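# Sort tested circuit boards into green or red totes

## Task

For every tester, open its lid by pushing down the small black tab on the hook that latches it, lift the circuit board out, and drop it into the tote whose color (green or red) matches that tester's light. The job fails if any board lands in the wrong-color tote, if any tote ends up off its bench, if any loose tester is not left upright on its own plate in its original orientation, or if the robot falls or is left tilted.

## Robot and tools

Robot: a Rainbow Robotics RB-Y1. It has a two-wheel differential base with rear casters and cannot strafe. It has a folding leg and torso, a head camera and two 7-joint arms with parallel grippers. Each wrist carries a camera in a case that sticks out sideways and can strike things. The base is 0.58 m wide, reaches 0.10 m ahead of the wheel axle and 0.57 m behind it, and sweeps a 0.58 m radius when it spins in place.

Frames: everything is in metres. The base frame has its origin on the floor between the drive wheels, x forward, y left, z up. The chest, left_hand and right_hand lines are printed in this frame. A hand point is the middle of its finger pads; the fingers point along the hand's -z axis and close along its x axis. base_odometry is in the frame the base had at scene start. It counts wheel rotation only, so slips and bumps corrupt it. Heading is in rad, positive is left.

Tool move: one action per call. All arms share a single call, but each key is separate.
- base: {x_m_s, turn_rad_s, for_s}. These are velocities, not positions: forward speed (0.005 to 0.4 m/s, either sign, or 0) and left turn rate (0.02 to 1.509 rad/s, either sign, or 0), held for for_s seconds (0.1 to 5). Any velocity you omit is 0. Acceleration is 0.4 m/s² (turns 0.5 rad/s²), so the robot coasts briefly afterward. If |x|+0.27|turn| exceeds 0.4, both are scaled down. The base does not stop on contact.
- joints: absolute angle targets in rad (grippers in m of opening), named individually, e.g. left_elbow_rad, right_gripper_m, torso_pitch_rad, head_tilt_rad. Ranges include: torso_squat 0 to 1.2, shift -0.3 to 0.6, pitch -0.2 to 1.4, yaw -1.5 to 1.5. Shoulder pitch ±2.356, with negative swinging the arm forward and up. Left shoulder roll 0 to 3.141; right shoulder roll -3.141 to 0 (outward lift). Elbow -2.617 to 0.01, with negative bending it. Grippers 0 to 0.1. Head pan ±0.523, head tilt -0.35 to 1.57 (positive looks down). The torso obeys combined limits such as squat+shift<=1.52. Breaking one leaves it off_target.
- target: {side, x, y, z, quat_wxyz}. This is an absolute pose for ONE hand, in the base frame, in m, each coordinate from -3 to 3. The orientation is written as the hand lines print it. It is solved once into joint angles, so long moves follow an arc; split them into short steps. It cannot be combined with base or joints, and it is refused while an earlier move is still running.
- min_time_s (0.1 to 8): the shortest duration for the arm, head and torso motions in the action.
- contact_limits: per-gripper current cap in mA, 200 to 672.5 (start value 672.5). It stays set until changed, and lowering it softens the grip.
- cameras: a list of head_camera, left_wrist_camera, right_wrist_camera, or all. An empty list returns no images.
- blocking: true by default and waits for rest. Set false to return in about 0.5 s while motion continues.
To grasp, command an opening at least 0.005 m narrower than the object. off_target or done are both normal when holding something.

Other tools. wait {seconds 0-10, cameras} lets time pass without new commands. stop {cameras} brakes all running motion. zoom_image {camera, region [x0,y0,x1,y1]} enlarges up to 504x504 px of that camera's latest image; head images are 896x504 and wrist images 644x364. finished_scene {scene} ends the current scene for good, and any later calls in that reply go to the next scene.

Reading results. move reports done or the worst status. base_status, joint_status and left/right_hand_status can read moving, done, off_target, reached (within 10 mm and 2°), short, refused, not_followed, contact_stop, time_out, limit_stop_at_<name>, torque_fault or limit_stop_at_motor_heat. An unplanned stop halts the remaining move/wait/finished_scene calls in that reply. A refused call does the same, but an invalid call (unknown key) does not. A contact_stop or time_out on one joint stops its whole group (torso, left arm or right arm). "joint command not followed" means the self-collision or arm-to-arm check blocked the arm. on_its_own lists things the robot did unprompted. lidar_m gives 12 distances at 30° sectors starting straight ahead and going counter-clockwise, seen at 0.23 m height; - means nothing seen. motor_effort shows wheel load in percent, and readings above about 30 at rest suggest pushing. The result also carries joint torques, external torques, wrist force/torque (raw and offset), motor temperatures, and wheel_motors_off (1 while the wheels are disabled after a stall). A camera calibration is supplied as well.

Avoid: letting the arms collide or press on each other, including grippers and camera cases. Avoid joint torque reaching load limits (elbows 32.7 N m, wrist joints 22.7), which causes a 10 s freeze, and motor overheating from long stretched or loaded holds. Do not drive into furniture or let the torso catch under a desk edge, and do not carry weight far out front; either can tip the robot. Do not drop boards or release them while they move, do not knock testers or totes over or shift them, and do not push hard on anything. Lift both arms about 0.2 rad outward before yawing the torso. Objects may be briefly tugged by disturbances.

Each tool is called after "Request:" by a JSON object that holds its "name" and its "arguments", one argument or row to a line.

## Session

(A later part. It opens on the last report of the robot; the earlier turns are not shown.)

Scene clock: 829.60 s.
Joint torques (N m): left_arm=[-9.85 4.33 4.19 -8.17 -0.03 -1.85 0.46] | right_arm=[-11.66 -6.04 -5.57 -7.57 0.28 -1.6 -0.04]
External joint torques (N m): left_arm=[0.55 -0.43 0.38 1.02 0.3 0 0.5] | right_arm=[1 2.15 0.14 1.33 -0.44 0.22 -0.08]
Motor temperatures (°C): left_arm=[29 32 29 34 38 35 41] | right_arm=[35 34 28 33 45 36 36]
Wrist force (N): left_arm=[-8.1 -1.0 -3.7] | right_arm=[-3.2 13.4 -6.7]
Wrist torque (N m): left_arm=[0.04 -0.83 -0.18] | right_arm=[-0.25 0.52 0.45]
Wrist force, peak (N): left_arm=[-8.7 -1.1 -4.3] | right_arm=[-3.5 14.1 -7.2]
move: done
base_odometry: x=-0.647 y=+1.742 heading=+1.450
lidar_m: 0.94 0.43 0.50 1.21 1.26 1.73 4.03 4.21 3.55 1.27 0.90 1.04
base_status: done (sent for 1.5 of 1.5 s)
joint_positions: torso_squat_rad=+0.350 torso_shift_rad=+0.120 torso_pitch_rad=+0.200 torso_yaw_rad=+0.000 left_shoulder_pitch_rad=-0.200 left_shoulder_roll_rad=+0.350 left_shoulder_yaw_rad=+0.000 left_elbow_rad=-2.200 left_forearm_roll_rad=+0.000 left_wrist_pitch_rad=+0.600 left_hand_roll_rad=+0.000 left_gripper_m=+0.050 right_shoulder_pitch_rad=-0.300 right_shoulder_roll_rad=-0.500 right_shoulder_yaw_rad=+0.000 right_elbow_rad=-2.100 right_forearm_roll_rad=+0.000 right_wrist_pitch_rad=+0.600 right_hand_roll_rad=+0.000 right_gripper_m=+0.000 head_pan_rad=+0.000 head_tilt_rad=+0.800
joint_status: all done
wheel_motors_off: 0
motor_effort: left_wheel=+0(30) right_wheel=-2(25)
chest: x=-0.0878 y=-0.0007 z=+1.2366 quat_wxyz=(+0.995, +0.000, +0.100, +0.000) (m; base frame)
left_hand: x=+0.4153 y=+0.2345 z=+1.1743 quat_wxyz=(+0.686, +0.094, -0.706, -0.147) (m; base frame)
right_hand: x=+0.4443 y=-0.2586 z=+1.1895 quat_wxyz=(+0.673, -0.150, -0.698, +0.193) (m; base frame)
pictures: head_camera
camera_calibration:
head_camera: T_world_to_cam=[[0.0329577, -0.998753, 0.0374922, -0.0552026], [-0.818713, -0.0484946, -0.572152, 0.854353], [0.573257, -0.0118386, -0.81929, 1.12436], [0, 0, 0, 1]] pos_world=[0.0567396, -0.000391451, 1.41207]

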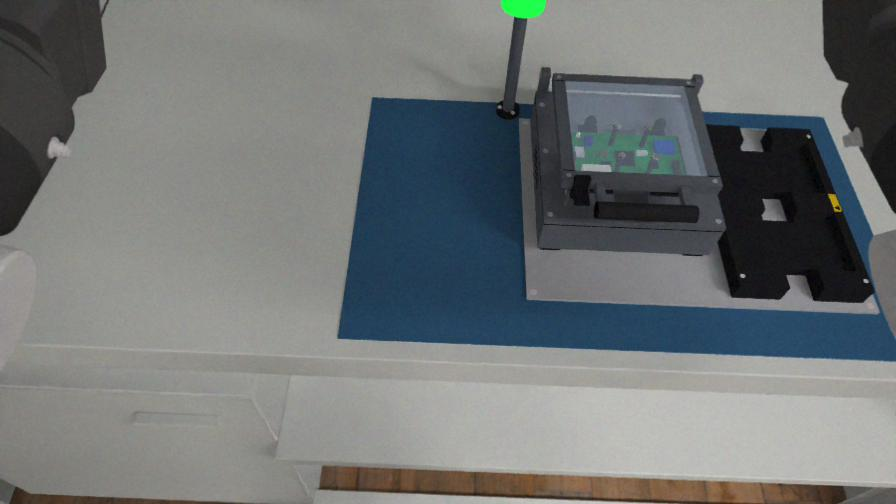

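Request:
{"name": "move", "arguments": {
  "base": {"turn_rad_s":-0.5,"for_s":1.0},
  "cameras": []
}}

Request:
{"name": "move", "arguments": {
  "base": {"x_m_s":0.2,"for_s":0.63},
  "cameras": []
}}

Request:
{"name": "move", "arguments": {
  "base": {"turn_rad_s":0.5,"for_s":1.0},
  "joints": {"left_gripper_m":0,"right_gripper_m":0.026},
  "cameras": ["head_camera"]
}}

Request:
{"name": "zoom_image", "arguments": {
  "camera": "head_camera",
  "region": [430, 60, 750, 360]
}}

Scene clock: 844.13 s.
Joint torques (N m): left_arm=[-9.58 4.43 4.01 -8.18 -0.09 -1.81 0.36] | right_arm=[-11.86 -5.78 -5.63 -7.72 0.22 -1.69 -0.04]
External joint torques (N m): left_arm=[0.83 -0.33 0.2 1.01 0.24 0.04 0.41] | right_arm=[0.79 2.41 0.08 1.18 -0.49 0.13 -0.09]
Motor temperatures (°C): left_arm=[29 32 29 34 38 35 41] | right_arm=[35 34 28 33 45 36 36]
Wrist force (N): left_arm=[-8.2 -1.1 -3.5] | right_arm=[-3.4 13.7 -6.5]
Wrist torque (N m): left_arm=[0.04 -0.83 -0.20] | right_arm=[-0.29 0.54 0.49]
Wrist force, peak (N): left_arm=[-8.6 -1.0 -4.1] | right_arm=[-3.1 13.9 -7.0]
move: done
base_odometry: x=-0.647 y=+1.742 heading=+0.950
lidar_m: 1.04 0.87 0.42 0.51 1.21 1.27 1.78 4.06 4.21 3.50 1.27 0.91
base_status: done (sent for 1 of 1 s)
joint_positions: torso_squat_rad=+0.350 torso_shift_rad=+0.120 torso_pitch_rad=+0.200 torso_yaw_rad=+0.000 left_shoulder_pitch_rad=-0.200 left_shoulder_roll_rad=+0.350 left_shoulder_yaw_rad=+0.000 left_elbow_rad=-2.200 left_forearm_roll_rad=+0.000 left_wrist_pitch_rad=+0.600 left_hand_roll_rad=+0.000 left_gripper_m=+0.050 right_shoulder_pitch_rad=-0.300 right_shoulder_roll_rad=-0.500 right_shoulder_yaw_rad=+0.000 right_elbow_rad=-2.100 right_forearm_roll_rad=+0.000 right_wrist_pitch_rad=+0.600 right_hand_roll_rad=+0.000 right_gripper_m=+0.000 head_pan_rad=+0.000 head_tilt_rad=+0.800
joint_status: not commanded
wheel_motors_off: 0
motor_effort: left_wheel=+2(21) right_wheel=-2(23)
chest: x=-0.0878 y=-0.0007 z=+1.2366 quat_wxyz=(+0.995, +0.000, +0.100, +0.000) (m; base frame)
left_hand: x=+0.4153 y=+0.2345 z=+1.1743 quat_wxyz=(+0.686, +0.094, -0.706, -0.147) (m; base frame)
right_hand: x=+0.4443 y=-0.2586 z=+1.1895 quat_wxyz=(+0.673, -0.150, -0.698, +0.193) (m; base frame)
pictures: none
No camera images: "cameras" was empty.

Scene clock: 845.73 s.
Joint torques (N m): left_arm=[-10.01 4.57 4.24 -8.16 -0.11 -1.8 0.33] | right_arm=[-11.98 -5.71 -5.79 -7.71 0.19 -1.76 -0.03]
External joint torques (N m): left_arm=[0.39 -0.19 0.43 1.03 0.22 0.06 0.38] | right_arm=[0.68 2.48 -0.08 1.19 -0.52 0.06 -0.08]
Motor temperatures (°C): left_arm=[29 32 29 34 38 35 41] | right_arm=[35 34 28 33 45 36 36]
Wrist force (N): left_arm=[-8.4 -1.2 -4.1] | right_arm=[-3.5 13.2 -6.6]
Wrist torque (N m): left_arm=[0.05 -0.84 -0.20] | right_arm=[-0.23 0.53 0.45]
Wrist force, peak (N): left_arm=[-8.7 -1.2 -3.6] | right_arm=[-3.5 13.6 -7.0]
move: done
base_odometry: x=-0.573 y=+1.846 heading=+0.950
lidar_m: 0.93 0.89 0.40 0.38 0.94 1.33 1.88 4.17 4.31 3.43 0.81 0.82
base_status: done (sent for 0.63 of 0.63 s)
joint_positions: torso_squat_rad=+0.350 torso_shift_rad=+0.120 torso_pitch_rad=+0.200 torso_yaw_rad=+0.000 left_shoulder_pitch_rad=-0.200 left_shoulder_roll_rad=+0.350 left_shoulder_yaw_rad=+0.000 left_elbow_rad=-2.200 left_forearm_roll_rad=+0.000 left_wrist_pitch_rad=+0.600 left_hand_roll_rad=+0.000 left_gripper_m=+0.050 right_shoulder_pitch_rad=-0.300 right_shoulder_roll_rad=-0.500 right_shoulder_yaw_rad=+0.000 right_elbow_rad=-2.100 right_forearm_roll_rad=+0.000 right_wrist_pitch_rad=+0.600 right_hand_roll_rad=+0.000 right_gripper_m=+0.000 head_pan_rad=+0.000 head_tilt_rad=+0.800
joint_status: not commanded
wheel_motors_off: 0
motor_effort: left_wheel=-2(29) right_wheel=+1(25)
chest: x=-0.0878 y=-0.0007 z=+1.2366 quat_wxyz=(+0.995, +0.000, +0.100, +0.000) (m; base frame)
left_hand: x=+0.4153 y=+0.2345 z=+1.1743 quat_wxyz=(+0.686, +0.094, -0.706, -0.147) (m; base frame)
right_hand: x=+0.4443 y=-0.2586 z=+1.1895 quat_wxyz=(+0.673, -0.150, -0.698, +0.193) (m; base frame)
pictures: none
No camera images: "cameras" was empty.

Scene clock: 848.03 s.
Joint torques (N m): left_arm=[-9.91 4.32 3.9 -8.19 -0.11 -1.83 0.38] | right_arm=[-11.78 -6.01 -5.72 -7.59 0.22 -1.7 -0.03]
External joint torques (N m): left_arm=[0.5 -0.45 0.09 0.99 0.22 0.02 0.43] | right_arm=[0.88 2.17 -0.01 1.32 -0.49 0.11 -0.08]
Motor temperatures (°C): left_arm=[29 32 29 34 38 35 41] | right_arm=[35 34 28 33 45 36 36]
Wrist force (N): left_arm=[-8.0 -1.3 -3.8] | right_arm=[-3.2 13.5 -6.5]
Wrist torque (N m): left_arm=[0.05 -0.81 -0.19] | right_arm=[-0.28 0.57 0.46]
Wrist force, peak (N): left_arm=[-8.6 -0.6 -3.9] | right_arm=[-3.2 13.9 -7.0]
move: done
base_odometry: x=-0.573 y=+1.845 heading=+1.449
lidar_m: 0.88 0.43 0.38 0.91 1.33 1.82 4.14 4.29 3.49 0.83 0.80 0.92
base_status: done (sent for 1 of 1 s)
joint_positions: torso_squat_rad=+0.350 torso_shift_rad=+0.120 torso_pitch_rad=+0.200 torso_yaw_rad=+0.000 left_shoulder_pitch_rad=-0.200 left_shoulder_roll_rad=+0.350 left_shoulder_yaw_rad=+0.000 left_elbow_rad=-2.200 left_forearm_roll_rad=+0.000 left_wrist_pitch_rad=+0.600 left_hand_roll_rad=+0.000 left_gripper_m=+0.000 right_shoulder_pitch_rad=-0.300 right_shoulder_roll_rad=-0.500 right_shoulder_yaw_rad=+0.000 right_elbow_rad=-2.100 right_forearm_roll_rad=+0.000 right_wrist_pitch_rad=+0.600 right_hand_roll_rad=+0.000 right_gripper_m=+0.026 head_pan_rad=+0.000 head_tilt_rad=+0.800
joint_status: all done
wheel_motors_off: 0
motor_effort: left_wheel=+0(24) right_wheel=+3(22)
chest: x=-0.0878 y=-0.0007 z=+1.2366 quat_wxyz=(+0.995, +0.000, +0.100, +0.000) (m; base frame)
left_hand: x=+0.4153 y=+0.2345 z=+1.1743 quat_wxyz=(+0.686, +0.094, -0.706, -0.147) (m; base frame)
right_hand: x=+0.4443 y=-0.2586 z=+1.1895 quat_wxyz=(+0.673, -0.150, -0.698, +0.193) (m; base frame)
pictures: head_camera
camera_calibration:
head_camera: T_world_to_cam=[[0.0329671, -0.998753, 0.0374944, -0.0552037], [-0.818711, -0.0485035, -0.572153, 0.854355], [0.573258, -0.0118349, -0.819289, 1.12436], [0, 0, 0, 1]] pos_world=[0.0567394, -0.000388942, 1.41207]

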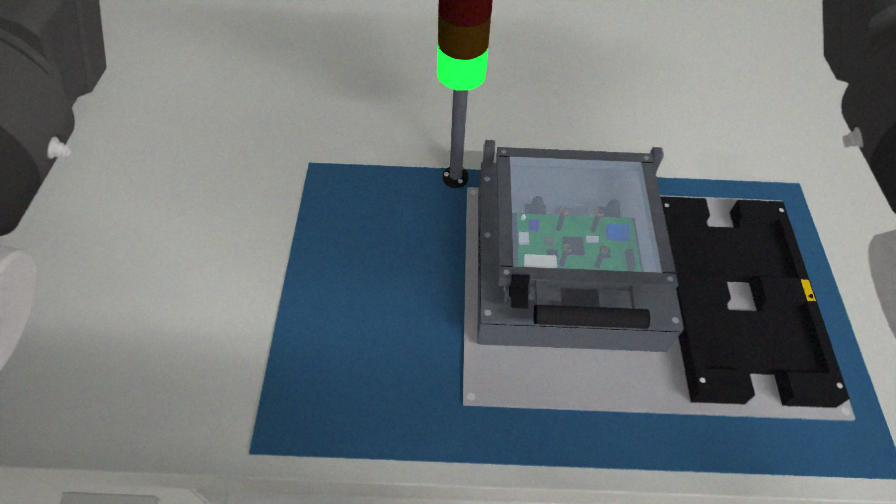

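Scaled by 1.575 from the camera's 896x504 image, which has a finer 1280x720 frame.

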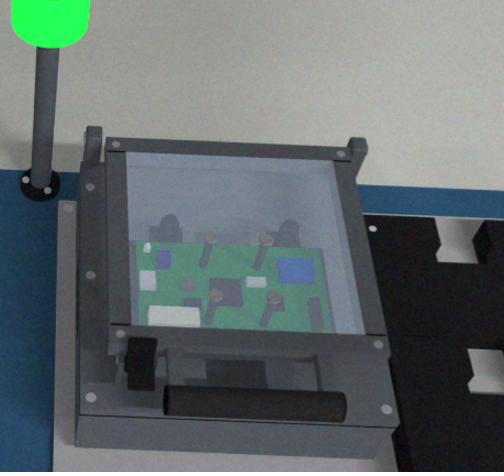

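Request:
{"name": "move", "arguments": {
  "target": {"side":"left","x":0.365,"y":0.0,"z":1.07,"quat_wxyz":[1,0,0,0]},
  "cameras": []
}}

Request:
{"name": "move", "arguments": {
  "target": {"side":"right","x":0.33,"y":-0.19,"z":1.1,"quat_wxyz":[0.985,0.174,0,0]}
}}

Scene clock: 877.70 s.
Joint torques (N m): left_arm=[-20.34 4.68 5.63 -4.33 0.07 -0.21 -0.26] | right_arm=[-11.59 -6.2 -5.5 -7.93 0.35 -1.76 0.03]
External joint torques (N m): left_arm=[1.86 -0.42 -0.59 1.33 0.05 -0.14 -0.26] | right_arm=[1.07 1.98 0.21 0.97 -0.36 0.06 -0.02]
Motor temperatures (°C): left_arm=[29 31 29 34 38 35 41] | right_arm=[35 34 28 33 45 36 36]
Wrist force (N): left_arm=[-2.3 0.7 -9.8] | right_arm=[-2.9 13.3 -6.7]
Wrist torque (N m): left_arm=[-0.11 -0.47 -0.20] | right_arm=[-0.24 0.58 0.47]
Wrist force, peak (N): left_arm=[-8.2 1.9 -7.3] | right_arm=[-3.3 13.8 -6.7]
move: done
base_odometry: x=-0.573 y=+1.845 heading=+1.449
lidar_m: 0.88 0.42 0.38 0.92 1.33 1.81 4.14 4.30 3.49 0.82 0.80 0.92
base_status: not commanded
joint_positions: torso_squat_rad=+0.350 torso_shift_rad=+0.120 torso_pitch_rad=+0.200 torso_yaw_rad=+0.000 left_shoulder_pitch_rad=-1.422 left_shoulder_roll_rad=+0.229 left_shoulder_yaw_rad=-0.568 left_elbow_rad=-1.088 left_forearm_roll_rad=+0.875 left_wrist_pitch_rad=+1.919 left_hand_roll_rad=+0.890 left_gripper_m=+0.000 right_shoulder_pitch_rad=-0.300 right_shoulder_roll_rad=-0.500 right_shoulder_yaw_rad=+0.000 right_elbow_rad=-2.100 right_forearm_roll_rad=+0.000 right_wrist_pitch_rad=+0.600 right_hand_roll_rad=+0.000 right_gripper_m=+0.026 head_pan_rad=+0.000 head_tilt_rad=+0.800
joint_status: all done
wheel_motors_off: 0
motor_effort: left_wheel=-1(2) right_wheel=+5(7)
chest: x=-0.0878 y=-0.0007 z=+1.2366 quat_wxyz=(+0.995, +0.000, +0.100, +0.000) (m; base frame)
left_hand: x=+0.3646 y=+0.0002 z=+1.0703 quat_wxyz=(+1.000, -0.001, -0.002, +0.000) (m; base frame)
left_hand_status: reached (checked arc, planned for 1.6 s): 1 mm and 0.3 deg off.
right_hand: x=+0.4443 y=-0.2586 z=+1.1895 quat_wxyz=(+0.673, -0.150, -0.698, +0.193) (m; base frame)
pictures: none
No camera images: "cameras" was empty.

Scene clock: 879.27 s.
Joint torques (N m): left_arm=[-20.18 4.59 5.5 -4.62 0.17 -0.16 -0.24] | right_arm=[-16.93 -10.67 -6.63 -3.64 -0.18 -0.91 0.44]
External joint torques (N m): left_arm=[2.02 -0.51 -0.72 1.05 0.14 -0.09 -0.24] | right_arm=[2.42 0.4 1.41 1.16 0.11 -0.42 0.43]
Motor temperatures (°C): left_arm=[29 31 29 33 38 35 41] | right_arm=[35 34 28 33 45 36 36]
Wrist force (N): left_arm=[-2.2 1.0 -9.6] | right_arm=[2.1 8.6 -12.7]
Wrist torque (N m): left_arm=[-0.13 -0.48 -0.20] | right_arm=[0.08 0.83 0.50]
Wrist force, peak (N): left_arm=[-2.3 0.9 -10.0] | right_arm=[2.7 8.8 -12.8]
move: done
base_odometry: x=-0.573 y=+1.845 heading=+1.449
lidar_m: 0.88 0.42 0.38 0.91 1.31 1.82 4.14 4.30 3.49 0.83 0.81 0.92
base_status: not commanded
joint_positions: torso_squat_rad=+0.350 torso_shift_rad=+0.120 torso_pitch_rad=+0.200 torso_yaw_rad=+0.000 left_shoulder_pitch_rad=-1.422 left_shoulder_roll_rad=+0.229 left_shoulder_yaw_rad=-0.568 left_elbow_rad=-1.088 left_forearm_roll_rad=+0.875 left_wrist_pitch_rad=+1.919 left_hand_roll_rad=+0.890 left_gripper_m=+0.000 right_shoulder_pitch_rad=-0.927 right_shoulder_roll_rad=-0.799 right_shoulder_yaw_rad=+0.189 right_elbow_rad=-1.667 right_forearm_roll_rad=-1.320 right_wrist_pitch_rad=+1.919 right_hand_roll_rad=-0.724 right_gripper_m=+0.026 head_pan_rad=+0.000 head_tilt_rad=+0.800
joint_status: all done
wheel_motors_off: 0
motor_effort: left_wheel=-1(2) right_wheel=+5(8)
chest: x=-0.0879 y=-0.0007 z=+1.2366 quat_wxyz=(+0.995, +0.000, +0.100, +0.000) (m; base frame)
left_hand: x=+0.3646 y=+0.0003 z=+1.0703 quat_wxyz=(+1.000, -0.001, -0.002, +0.000) (m; base frame)
right_hand: x=+0.3300 y=-0.1905 z=+1.1005 quat_wxyz=(+0.985, +0.174, -0.002, -0.001) (m; base frame)
right_hand_status: reached (checked arc, planned for 1.2 s): 1 mm and 0.3 deg off.
pictures: head_camera, left_wrist_camera, right_wrist_camera
camera_calibration:
head_camera: T_world_to_cam=[[0.0329641, -0.998752, 0.0375212, -0.0552255], [-0.818676, -0.0485172, -0.572203, 0.854393], [0.573309, -0.0118555, -0.819254, 1.12435], [0, 0, 0, 1]] pos_world=[0.0566935, -0.000374158, 1.41208]
left_wrist_camera: T_world_to_cam=[[0.999836, 0.0163884, -0.00776514, -0.35759], [0.0180901, -0.871179, 0.490633, -0.49725], [0.00127588, -0.490693, -0.871332, 1.00131], [0, 0, 0, 1]] pos_world=[0.365249, 0.0640014, 1.11366]
right_wrist_camera: T_world_to_cam=[[-0.999521, 0.0279873, -0.0132168, 0.352188], [0.00970266, 0.688826, 0.724862, -0.636497], [0.029391, 0.724386, -0.688767, 0.957947], [0, 0, 0, 1]] pos_world=[0.33004, -0.265345, 1.12583]

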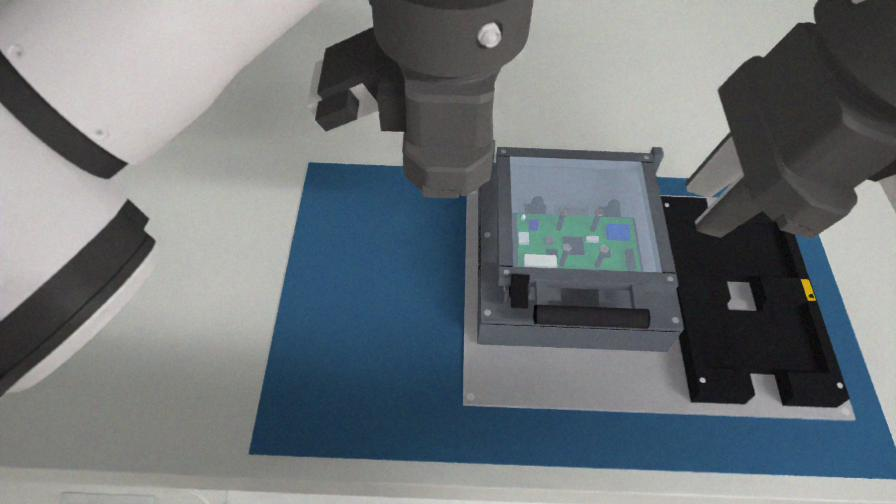

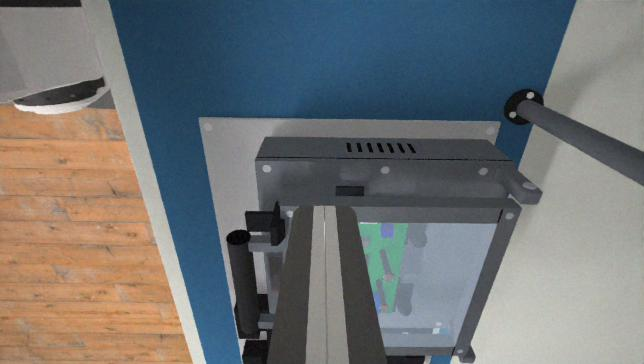

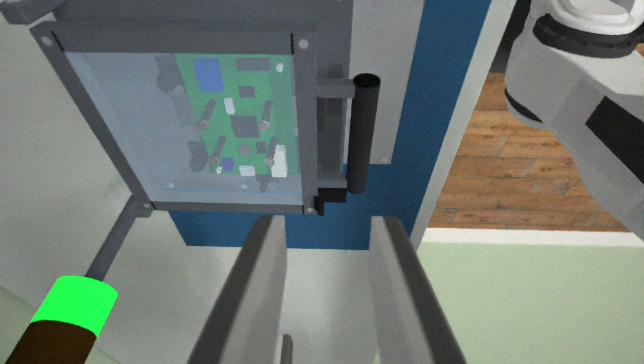

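Request:
{"name": "zoom_image", "arguments": {
  "camera": "left_wrist_camera",
  "region": [200, 170, 320, 260]
}}

Request:
{"name": "zoom_image", "arguments": {
  "camera": "right_wrist_camera",
  "region": [280, 140, 400, 230]
}}

Scaled by 4.200 from the camera's 644x364 image, which has a finer 920x520 frame.

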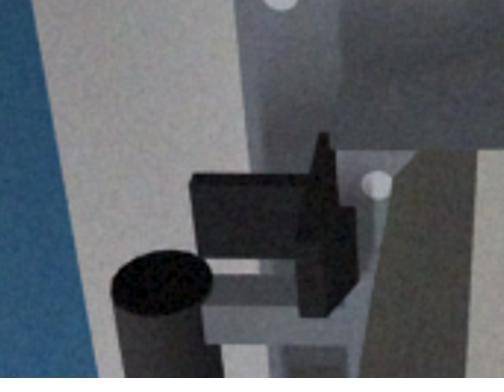

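Scaled by 4.200 from the camera's 644x364 image, which has a finer 1265x715 frame.

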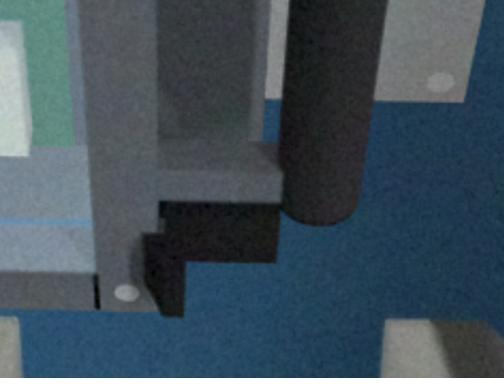

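Request:
{"name": "move", "arguments": {
  "target": {"side":"left","x":0.326,"y":-0.058,"z":1.0,"quat_wxyz":[1,0,0,0]},
  "cameras": ["head_camera","left_wrist_camera"]
}}

Request:
{"name": "move", "arguments": {
  "target": {"side":"right","x":0.311,"y":-0.155,"z":1.04,"quat_wxyz":[0.985,0.174,0,0]},
  "cameras": ["right_wrist_camera"]
}}

Request:
{"name": "move", "arguments": {
  "target": {"side":"right","x":0.311,"y":-0.134,"z":0.982,"quat_wxyz":[0.985,0.174,0,0]},
  "cameras": ["right_wrist_camera","head_camera"]
}}

Request:
{"name": "zoom_image", "arguments": {
  "camera": "head_camera",
  "region": [430, 120, 700, 360]
}}

Scene clock: 909.67 s.
Joint torques (N m): left_arm=[-19.63 3.58 6.22 -4.98 0.22 0.03 -0.06] | right_arm=[-17.07 -11.03 -6.97 -3.91 -0.45 -0.83 0.33]
External joint torques (N m): left_arm=[0.95 1.21 0.38 1.26 0.19 0.09 -0.06] | right_arm=[2.29 0.04 1.07 0.89 -0.16 -0.34 0.32]
Motor temperatures (°C): left_arm=[30 31 29 33 38 35 41] | right_arm=[36 34 28 33 45 36 36]
Wrist force (N): left_arm=[-2.2 1.2 -9.7] | right_arm=[2.5 8.5 -12.6]
Wrist torque (N m): left_arm=[-0.17 -0.47 -0.23] | right_arm=[0.11 0.88 0.50]
Wrist force, peak (N): left_arm=[-2.7 0.6 -11.3] | right_arm=[2.5 9.0 -13.0]
move: done
base_odometry: x=-0.573 y=+1.845 heading=+1.449
lidar_m: 0.89 0.42 0.38 0.91 1.33 1.82 4.14 4.30 3.49 0.82 0.80 0.91
base_status: not commanded
joint_positions: torso_squat_rad=+0.350 torso_shift_rad=+0.120 torso_pitch_rad=+0.200 torso_yaw_rad=+0.000 left_shoulder_pitch_rad=-1.332 left_shoulder_roll_rad=+0.070 left_shoulder_yaw_rad=-0.678 left_elbow_rad=-1.046 left_forearm_roll_rad=+0.792 left_wrist_pitch_rad=+1.785 left_hand_roll_rad=+0.991 left_gripper_m=+0.000 right_shoulder_pitch_rad=-0.927 right_shoulder_roll_rad=-0.799 right_shoulder_yaw_rad=+0.189 right_elbow_rad=-1.667 right_forearm_roll_rad=-1.320 right_wrist_pitch_rad=+1.919 right_hand_roll_rad=-0.724 right_gripper_m=+0.026 head_pan_rad=+0.000 head_tilt_rad=+0.800
joint_status: all done
wheel_motors_off: 0
motor_effort: left_wheel=-1(1) right_wheel=+6(7)
chest: x=-0.0879 y=-0.0008 z=+1.2366 quat_wxyz=(+0.995, +0.000, +0.100, +0.000) (m; base frame)
left_hand: x=+0.3258 y=-0.0580 z=+1.0001 quat_wxyz=(+1.000, +0.000, +0.000, +0.000) (m; base frame)
left_hand_status: reached (checked arc, planned for 0.5 s): 0 mm and 0.1 deg off.
right_hand: x=+0.3300 y=-0.1905 z=+1.1004 quat_wxyz=(+0.985, +0.174, -0.002, -0.001) (m; base frame)
pictures: head_camera, left_wrist_camera
camera_calibration:
head_camera: T_world_to_cam=[[0.0329386, -0.998755, 0.0374653, -0.0551924], [-0.818678, -0.0484643, -0.572204, 0.854397], [0.573307, -0.0118245, -0.819255, 1.12434], [0, 0, 0, 1]] pos_world=[0.0566989, -0.000421246, 1.41208]
left_wrist_camera: T_world_to_cam=[[0.999819, 0.0151372, -0.011565, -0.314619], [0.0188591, -0.872153, 0.48887, -0.51139], [-0.00268632, -0.488999, -0.87228, 0.913847], [0, 0, 0, 1]] pos_world=[0.326661, 0.00562259, 1.04349]

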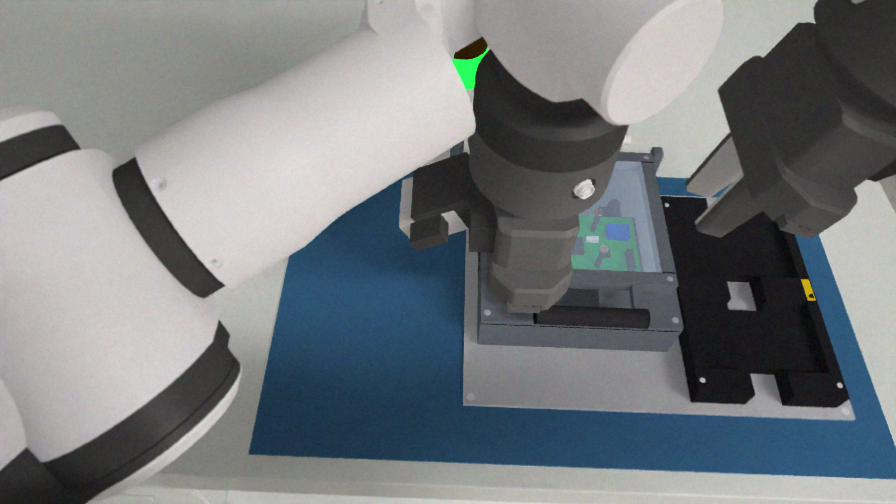

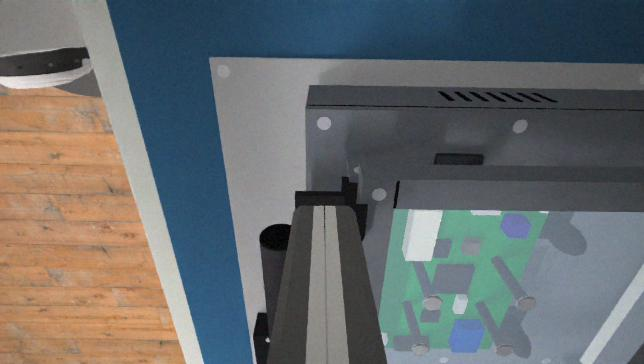

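Scene clock: 910.83 s.
Joint torques (N m): left_arm=[-19.6 2.98 6.1 -5.12 0.18 0.11 -0.04] | right_arm=[-17.44 -8.79 -8.21 -5.03 -0.44 -0.36 -0.14]
External joint torques (N m): left_arm=[0.98 0.61 0.26 1.13 0.15 0.17 -0.04] | right_arm=[0.81 0.6 -0.2 0.52 -0.16 0.15 -0.14]
Motor temperatures (°C): left_arm=[30 31 29 33 38 35 41] | right_arm=[36 34 28 33 45 36 36]
Wrist force (N): left_arm=[-2.0 1.0 -10.0] | right_arm=[2.6 8.7 -13.2]
Wrist torque (N m): left_arm=[-0.16 -0.44 -0.23] | right_arm=[0.07 0.88 0.50]
Wrist force, peak (N): left_arm=[-2.2 1.0 -10.1] | right_arm=[2.1 9.2 -14.1]
move: done
base_odometry: x=-0.573 y=+1.845 heading=+1.449
lidar_m: 0.89 0.43 0.38 0.92 1.33 1.82 4.14 4.31 3.48 0.83 0.81 0.93
base_status: not commanded
joint_positions: torso_squat_rad=+0.350 torso_shift_rad=+0.120 torso_pitch_rad=+0.200 torso_yaw_rad=+0.000 left_shoulder_pitch_rad=-1.332 left_shoulder_roll_rad=+0.070 left_shoulder_yaw_rad=-0.678 left_elbow_rad=-1.046 left_forearm_roll_rad=+0.792 left_wrist_pitch_rad=+1.785 left_hand_roll_rad=+0.991 left_gripper_m=+0.000 right_shoulder_pitch_rad=-0.806 right_shoulder_roll_rad=-0.716 right_shoulder_yaw_rad=+0.276 right_elbow_rad=-1.760 right_forearm_roll_rad=-1.210 right_wrist_pitch_rad=+1.812 right_hand_roll_rad=-0.764 right_gripper_m=+0.026 head_pan_rad=+0.000 head_tilt_rad=+0.800
joint_status: all done
wheel_motors_off: 0
motor_effort: left_wheel=-1(2) right_wheel=+7(8)
chest: x=-0.0879 y=-0.0007 z=+1.2366 quat_wxyz=(+0.995, +0.000, +0.100, +0.000) (m; base frame)
left_hand: x=+0.3258 y=-0.0579 z=+1.0001 quat_wxyz=(+1.000, +0.000, +0.000, +0.000) (m; base frame)
right_hand: x=+0.3105 y=-0.1552 z=+1.0404 quat_wxyz=(+0.985, +0.174, +0.000, +0.000) (m; base frame)
right_hand_status: reached (checked arc, planned for 0.4 s): 1 mm and 0.1 deg off.
pictures: right_wrist_camera
camera_calibration:
right_wrist_camera: T_world_to_cam=[[-0.999667, 0.0240719, -0.00934182, 0.326272], [0.00984759, 0.689872, 0.723864, -0.615847], [0.0238694, 0.723531, -0.68988, 0.894345], [0, 0, 0, 1]] pos_world=[0.31088, -0.230084, 1.06583]

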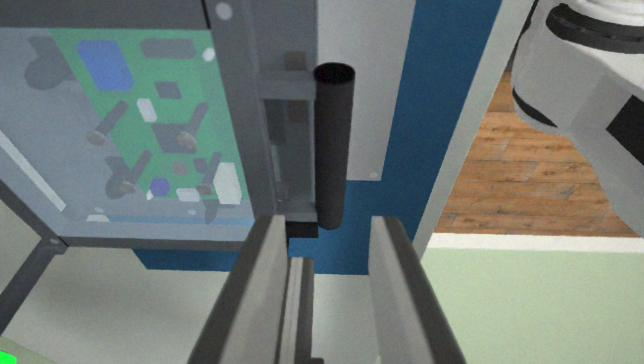

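Scene clock: 911.63 s.
Joint torques (N m): left_arm=[-19.58 2.92 6.23 -5.15 0.24 0.03 0] | right_arm=[-17.4 -7.81 -7.97 -5.54 -0.57 -0.34 0.16]
External joint torques (N m): left_arm=[1 0.55 0.38 1.09 0.21 0.09 0] | right_arm=[0.56 0.3 -0.28 0.94 -0.27 0.13 0.16]
Motor temperatures (°C): left_arm=[30 31 29 33 38 35 41] | right_arm=[36 34 28 33 45 36 36]
Wrist force (N): left_arm=[-2.1 0.9 -9.9] | right_arm=[2.4 8.5 -12.6]
Wrist torque (N m): left_arm=[-0.13 -0.47 -0.22] | right_arm=[0.10 0.86 0.50]
Wrist force, peak (N): left_arm=[-2.1 1.0 -10.2] | right_arm=[2.1 8.2 -14.8]
move: done
base_odometry: x=-0.573 y=+1.845 heading=+1.449
lidar_m: 0.88 0.42 0.38 0.91 1.33 1.83 4.14 4.29 3.49 0.82 0.81 0.92
base_status: not commanded
joint_positions: torso_squat_rad=+0.350 torso_shift_rad=+0.120 torso_pitch_rad=+0.200 torso_yaw_rad=+0.000 left_shoulder_pitch_rad=-1.333 left_shoulder_roll_rad=+0.070 left_shoulder_yaw_rad=-0.678 left_elbow_rad=-1.046 left_forearm_roll_rad=+0.791 left_wrist_pitch_rad=+1.785 left_hand_roll_rad=+0.991 left_gripper_m=+0.000 right_shoulder_pitch_rad=-0.745 right_shoulder_roll_rad=-0.638 right_shoulder_yaw_rad=+0.364 right_elbow_rad=-1.692 right_forearm_roll_rad=-1.091 right_wrist_pitch_rad=+1.688 right_hand_roll_rad=-0.711 right_gripper_m=+0.026 head_pan_rad=+0.000 head_tilt_rad=+0.800
joint_status: all done
wheel_motors_off: 0
motor_effort: left_wheel=-1(2) right_wheel=+6(8)
chest: x=-0.0879 y=-0.0007 z=+1.2366 quat_wxyz=(+0.995, +0.000, +0.100, +0.000) (m; base frame)
left_hand: x=+0.3258 y=-0.0579 z=+1.0001 quat_wxyz=(+1.000, +0.000, +0.000, +0.000) (m; base frame)
right_hand: x=+0.3104 y=-0.1343 z=+0.9823 quat_wxyz=(+0.985, +0.174, +0.000, +0.000) (m; base frame)
right_hand_status: reached (checked arc, planned for 0.3 s): 1 mm and 0.1 deg off.
pictures: head_camera, right_wrist_camera
camera_calibration:
head_camera: T_world_to_cam=[[0.032986, -0.998752, 0.0375016, -0.0552023], [-0.818682, -0.0485238, -0.572193, 0.854392], [0.573299, -0.0118276, -0.819261, 1.12434], [0, 0, 0, 1]] pos_world=[0.0567116, -0.000376778, 1.41208]
right_wrist_camera: T_world_to_cam=[[-0.999642, 0.0248736, -0.00987799, 0.3258], [0.010023, 0.690167, 0.723581, -0.588003], [0.0248155, 0.723223, -0.690169, 0.83905], [0, 0, 0, 1]] pos_world=[0.310755, -0.209104, 1.00777]

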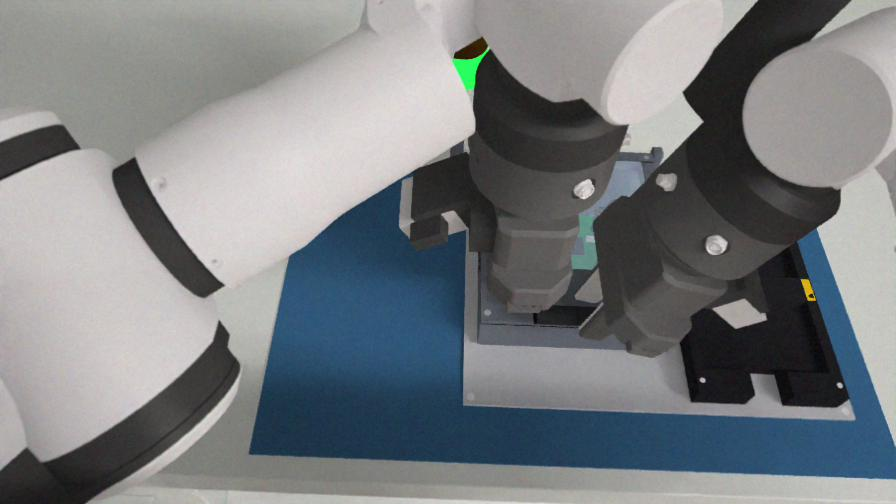

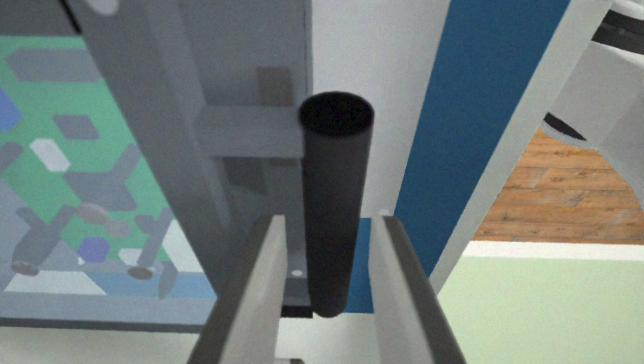

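Scaled by 1.867 from the camera's 896x504 image, which has a finer 1280x720 frame.

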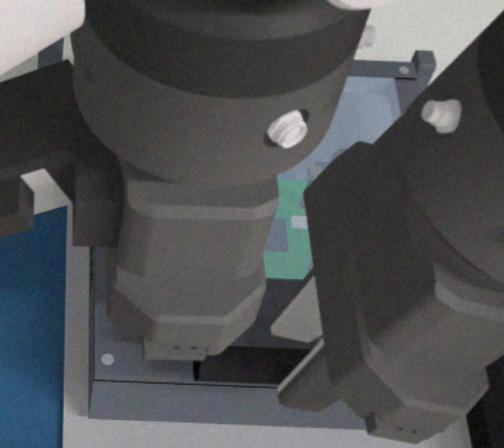

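Request:
{"name": "move", "arguments": {
  "joints": {"right_gripper_m":0},
  "cameras": []
}}

Request:
{"name": "move", "arguments": {
  "target": {"side":"left","x":0.324,"y":-0.057,"z":0.964,"quat_wxyz":[1,0,0,0]},
  "cameras": ["left_wrist_camera"]
}}

Request:
{"name": "move", "arguments": {
  "target": {"side":"right","x":0.312,"y":-0.134,"z":1.002,"quat_wxyz":[0.985,0.174,0,0]},
  "min_time_s": 1.2,
  "cameras": ["head_camera","right_wrist_camera"]
}}

Scene clock: 921.00 s.
Joint torques (N m): left_arm=[-19.6 2.97 6.16 -5.28 0.19 0 -0.07] | right_arm=[-17.72 -7.64 -8.27 -5.48 0.77 -1.97 0.13]
External joint torques (N m): left_arm=[0.98 0.59 0.32 0.96 0.16 0.06 -0.07] | right_arm=[0.24 0.47 -0.58 0.99 1.07 -1.49 0.13]
Motor temperatures (°C): left_arm=[30 31 29 33 38 35 41] | right_arm=[36 34 28 33 45 36 36]
Wrist force (N): left_arm=[-2.3 0.7 -9.7] | right_arm=[-4.5 8.8 -13.5]
Wrist torque (N m): left_arm=[-0.10 -0.49 -0.24] | right_arm=[0.05 1.09 0.34]
Wrist force, peak (N): left_arm=[-2.2 1.2 -10.1] | right_arm=[-3.4 8.9 -16.5]
move: off_target
base_odometry: x=-0.573 y=+1.845 heading=+1.449
lidar_m: 0.89 0.42 0.38 0.92 1.33 1.82 4.14 4.31 3.49 0.83 0.80 0.92
base_status: not commanded
joint_positions: torso_squat_rad=+0.350 torso_shift_rad=+0.120 torso_pitch_rad=+0.200 torso_yaw_rad=+0.000 left_shoulder_pitch_rad=-1.333 left_shoulder_roll_rad=+0.070 left_shoulder_yaw_rad=-0.678 left_elbow_rad=-1.046 left_forearm_roll_rad=+0.791 left_wrist_pitch_rad=+1.785 left_hand_roll_rad=+0.991 left_gripper_m=+0.000 right_shoulder_pitch_rad=-0.745 right_shoulder_roll_rad=-0.638 right_shoulder_yaw_rad=+0.364 right_elbow_rad=-1.692 right_forearm_roll_rad=-1.092 right_wrist_pitch_rad=+1.688 right_hand_roll_rad=-0.711 right_gripper_m=+0.014 head_pan_rad=+0.000 head_tilt_rad=+0.800
joint_status: right_gripper_m off_target (ended at +0.014, target +0.000)
wheel_motors_off: 0
motor_effort: left_wheel=-1(2) right_wheel=+8(8)
chest: x=-0.0879 y=-0.0007 z=+1.2366 quat_wxyz=(+0.995, +0.000, +0.100, +0.000) (m; base frame)
left_hand: x=+0.3258 y=-0.0579 z=+1.0001 quat_wxyz=(+1.000, +0.000, -0.001, +0.000) (m; base frame)
right_hand: x=+0.3102 y=-0.1343 z=+0.9823 quat_wxyz=(+0.985, +0.174, +0.000, +0.000) (m; base frame)
pictures: none
No camera images: "cameras" was empty.

Scene clock: 931.30 s.
Joint torques (N m): left_arm=[11.23 6.84 -6.82 11.8 -4.69 -8.26 0.28] | right_arm=[-15.07 -3.97 -5.43 -8.16 -4.25 2.34 0.06]
External joint torques (N m): left_arm=[31.63 4.99 -12.46 18.18 -4.7 -8.16 0.29] | right_arm=[2.95 4.18 2.28 -1.7 -3.96 2.83 0.06]
External joint torques when the fault began: left_arm=[61.81 0.18 -25.41 32.64 -6.62 -13.64 -0.25]
Motor temperatures (°C): left_arm=[30 31 29 33 38 36 41] | right_arm=[36 34 28 33 45 36 36]
Wrist force (N): left_arm=[-41.5 13.6 99.7] | right_arm=[20.2 3.7 -21.4]
Wrist torque (N m): left_arm=[0.81 -0.48 -0.49] | right_arm=[0.03 0.37 0.51]
Wrist force, peak (N): left_arm=[-61.7 32.0 196.0] | right_arm=[50.9 -10.6 -64.4]
move: torque_fault
TORQUE FAULT: left_elbow_rad reached its load limit. The robot stopped for 10 seconds, dropped its targets and accepts commands again. The stop added 9.1 s to the call.
base_odometry: x=-0.573 y=+1.845 heading=+1.450
lidar_m: 0.89 0.43 0.38 0.91 1.32 1.82 4.14 4.30 3.49 0.86 0.81 0.92
base_status: not commanded
joint_positions: torso_squat_rad=+0.350 torso_shift_rad=+0.119 torso_pitch_rad=+0.196 torso_yaw_rad=+0.000 left_shoulder_pitch_rad=-1.298 left_shoulder_roll_rad=+0.050 left_shoulder_yaw_rad=-0.707 left_elbow_rad=-1.003 left_forearm_roll_rad=+0.763 left_wrist_pitch_rad=+1.705 left_hand_roll_rad=+0.968 left_gripper_m=+0.000 right_shoulder_pitch_rad=-0.746 right_shoulder_roll_rad=-0.639 right_shoulder_yaw_rad=+0.363 right_elbow_rad=-1.691 right_forearm_roll_rad=-1.091 right_wrist_pitch_rad=+1.687 right_hand_roll_rad=-0.711 right_gripper_m=+0.012 head_pan_rad=+0.000 head_tilt_rad=+0.800
joint_status: left_shoulder_pitch_rad torque_fault (moved +0.034 of +0.051); left_elbow_rad torque_fault (moved +0.043 of +0.053); left_wrist_pitch_rad torque_fault (moved -0.080 of -0.086); the others done
wheel_motors_off: 0
motor_effort: left_wheel=+10(27) right_wheel=+5(26)
chest: x=-0.0899 y=-0.0004 z=+1.2368 quat_wxyz=(+0.995, +0.000, +0.098, +0.000) (m; base frame)
left_hand: x=+0.3255 y=-0.0619 z=+0.9754 quat_wxyz=(+1.000, -0.006, -0.009, -0.004) (m; base frame)
left_hand_status: short (checked arc, planned for 0.3 s): torque_fault, 12 mm and 1.3 deg off.
right_hand: x=+0.3100 y=-0.1346 z=+0.9842 quat_wxyz=(+0.985, +0.173, -0.003, +0.000) (m; base frame)
pictures: left_wrist_camera
camera_calibration:
left_wrist_camera: T_world_to_cam=[[0.999964, 0.00706529, 0.00471121, -0.330958], [0.00377652, -0.866892, 0.498482, -0.506841], [0.00760602, -0.498446, -0.866887, 0.88126], [0, 0, 0, 1]] pos_world=[0.326157, 0.00222317, 1.01816]

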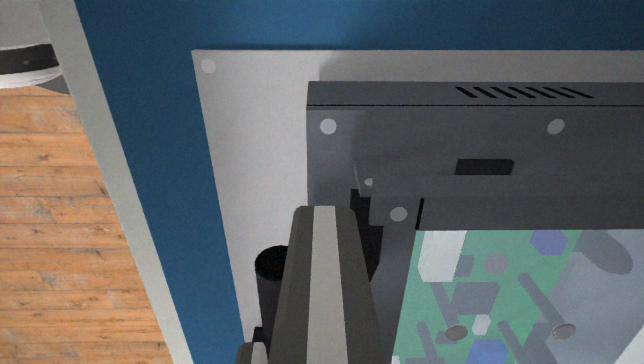

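not run: a stop that you did not command came earlier in this reply.

Request:
{"name": "move", "arguments": {
  "target": {"side":"left","x":0.325,"y":-0.058,"z":0.973,"quat_wxyz":[1,0,0,0]},
  "cameras": ["left_wrist_camera"]
}}

Request:
{"name": "move", "arguments": {
  "target": {"side":"right","x":0.312,"y":-0.134,"z":1.002,"quat_wxyz":[0.985,0.174,0,0]},
  "min_time_s": 1.2,
  "cameras": ["head_camera","right_wrist_camera","left_wrist_camera"]
}}

Scene clock: 936.83 s.
Joint torques (N m): left_arm=[5.74 9.42 -5.25 10.01 -4.71 -3.81 0.32] | right_arm=[-14.02 -4.31 -4.99 -6.3 -2.65 1.73 0.07]
External joint torques (N m): left_arm=[26.22 7.43 -10.81 16.37 -4.74 -3.71 0.32] | right_arm=[4 3.83 2.72 0.16 -2.36 2.21 0.07]
Motor temperatures (°C): left_arm=[30 31 29 34 38 36 41] | right_arm=[36 34 28 33 45 36 36]
Wrist force (N): left_arm=[-29.7 -1.3 68.4] | right_arm=[14.1 7.5 -11.3]
Wrist torque (N m): left_arm=[0.21 -0.46 -0.40] | right_arm=[0.10 0.60 0.46]
Wrist force, peak (N): left_arm=[-41.4 13.8 100.0] | right_arm=[20.9 3.9 -21.8]
move: done
base_odometry: x=-0.573 y=+1.845 heading=+1.449
lidar_m: 0.88 0.42 0.38 0.91 1.32 1.81 4.13 4.29 3.49 0.82 0.81 0.93
base_status: not commanded
joint_positions: torso_squat_rad=+0.350 torso_shift_rad=+0.119 torso_pitch_rad=+0.197 torso_yaw_rad=+0.000 left_shoulder_pitch_rad=-1.309 left_shoulder_roll_rad=+0.046 left_shoulder_yaw_rad=-0.702 left_elbow_rad=-0.982 left_forearm_roll_rad=+0.770 left_wrist_pitch_rad=+1.711 left_hand_roll_rad=+0.962 left_gripper_m=+0.000 right_shoulder_pitch_rad=-0.746 right_shoulder_roll_rad=-0.638 right_shoulder_yaw_rad=+0.363 right_elbow_rad=-1.692 right_forearm_roll_rad=-1.091 right_wrist_pitch_rad=+1.687 right_hand_roll_rad=-0.711 right_gripper_m=+0.013 head_pan_rad=+0.000 head_tilt_rad=+0.800
joint_status: all done
wheel_motors_off: 0
motor_effort: left_wheel=+8(9) right_wheel=+5(6)
chest: x=-0.0896 y=-0.0006 z=+1.2368 quat_wxyz=(+0.995, +0.000, +0.098, +0.000) (m; base frame)
left_hand: x=+0.3256 y=-0.0612 z=+0.9764 quat_wxyz=(+1.000, -0.003, -0.003, -0.003) (m; base frame)
left_hand_status: reached (checked arc, planned for 0.2 s): 5 mm and 0.5 deg off.
right_hand: x=+0.3101 y=-0.1346 z=+0.9842 quat_wxyz=(+0.985, +0.173, -0.003, +0.000) (m; base frame)
pictures: left_wrist_camera
camera_calibration:
left_wrist_camera: T_world_to_cam=[[0.999923, 0.00998611, -0.00741929, -0.319063], [0.0123469, -0.869648, 0.493517, -0.504865], [-0.00152386, -0.493571, -0.869704, 0.888535], [0, 0, 0, 1]] pos_world=[0.326626, 0.00268617, 1.01956]

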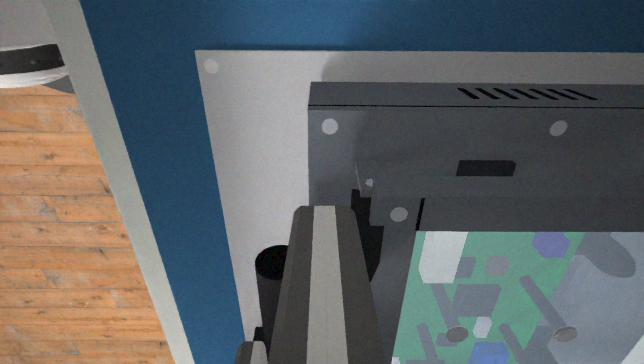

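Scene clock: 938.37 s.
Joint torques (N m): left_arm=[5.86 10.27 -5.1 9.68 -4.29 -3.78 0.19] | right_arm=[-18.46 -9.53 -8.76 -5.89 -0.73 -0.24 -0.29]
External joint torques (N m): left_arm=[26.34 8.28 -10.65 16.05 -4.32 -3.71 0.19] | right_arm=[-0.1 -1.26 -0.99 0.36 -0.44 0.25 -0.29]
Motor temperatures (°C): left_arm=[30 32 29 34 39 36 41] | right_arm=[36 34 28 33 45 36 36]
Wrist force (N): left_arm=[-28.6 0.5 70.1] | right_arm=[2.4 9.0 -13.0]
Wrist torque (N m): left_arm=[0.20 -0.53 -0.43] | right_arm=[0.05 0.86 0.51]
Wrist force, peak (N): left_arm=[-43.1 5.1 90.8] | right_arm=[30.0 1.3 -56.2]
move: done
base_odometry: x=-0.573 y=+1.845 heading=+1.449
lidar_m: 0.88 0.43 0.38 0.92 1.32 1.82 4.13 4.30 3.49 0.83 0.80 0.92
base_status: not commanded
joint_positions: torso_squat_rad=+0.350 torso_shift_rad=+0.119 torso_pitch_rad=+0.197 torso_yaw_rad=+0.000 left_shoulder_pitch_rad=-1.309 left_shoulder_roll_rad=+0.046 left_shoulder_yaw_rad=-0.702 left_elbow_rad=-0.982 left_forearm_roll_rad=+0.770 left_wrist_pitch_rad=+1.711 left_hand_roll_rad=+0.962 left_gripper_m=+0.000 right_shoulder_pitch_rad=-0.779 right_shoulder_roll_rad=-0.645 right_shoulder_yaw_rad=+0.347 right_elbow_rad=-1.700 right_forearm_roll_rad=-1.119 right_wrist_pitch_rad=+1.726 right_hand_roll_rad=-0.733 right_gripper_m=+0.000 head_pan_rad=+0.000 head_tilt_rad=+0.800
joint_status: all done
wheel_motors_off: 0
on_its_own: right_gripper_m moved -0.013 to your old target +0.000
motor_effort: left_wheel=+7(9) right_wheel=+6(7)
chest: x=-0.0895 y=-0.0006 z=+1.2368 quat_wxyz=(+0.995, +0.000, +0.098, +0.000) (m; base frame)
left_hand: x=+0.3256 y=-0.0613 z=+0.9764 quat_wxyz=(+1.000, -0.003, -0.002, -0.003) (m; base frame)
right_hand: x=+0.3120 y=-0.1338 z=+1.0012 quat_wxyz=(+0.985, +0.174, +0.000, +0.001) (m; base frame)
right_hand_status: reached (checked arc, planned for 1.2 s): 1 mm and 0.1 deg off.
pictures: head_camera, left_wrist_camera, right_wrist_camera
camera_calibration:
head_camera: T_world_to_cam=[[0.0328714, -0.998743, 0.0378498, -0.0554621], [-0.817067, -0.0486635, -0.574486, 0.85613], [0.575606, -0.0120417, -0.817639, 1.12366], [0, 0, 0, 1]] pos_world=[0.0545537, -0.000199342, 1.41268]
left_wrist_camera: T_world_to_cam=[[0.999923, 0.00982922, -0.00756903, -0.318904], [0.0122843, -0.869657, 0.493504, -0.504881], [-0.0017317, -0.493559, -0.86971, 0.888489], [0, 0, 0, 1]] pos_world=[0.32662, 0.00258364, 1.01947]
right_wrist_camera: T_world_to_cam=[[-0.999666, 0.0239264, -0.00972856, 0.327342], [0.00945353, 0.689463, 0.724259, -0.602632], [0.0240364, 0.723926, -0.689459, 0.851297], [0, 0, 0, 1]] pos_world=[0.312467, -0.208615, 1.02658]

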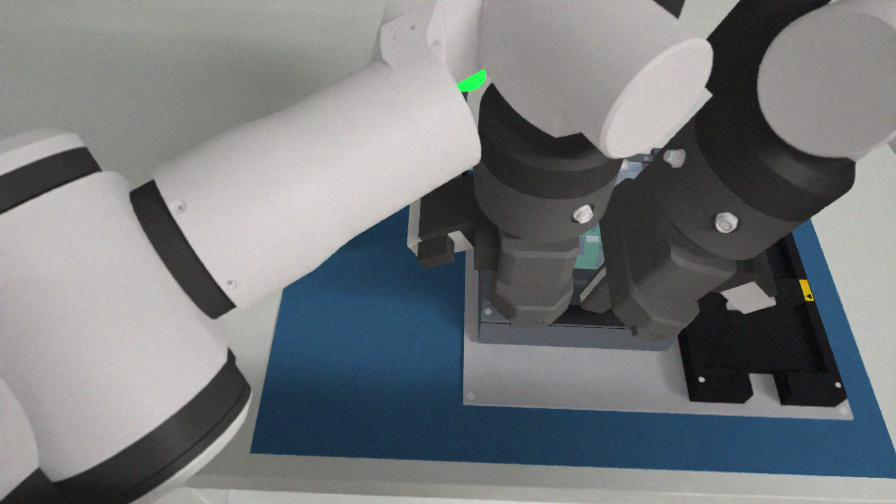

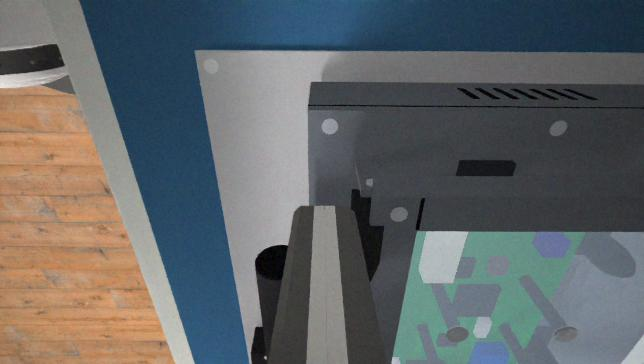

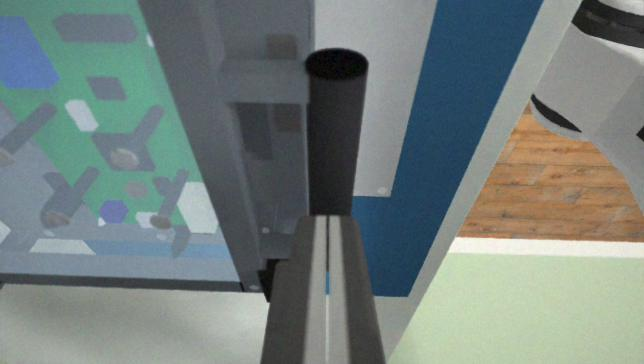

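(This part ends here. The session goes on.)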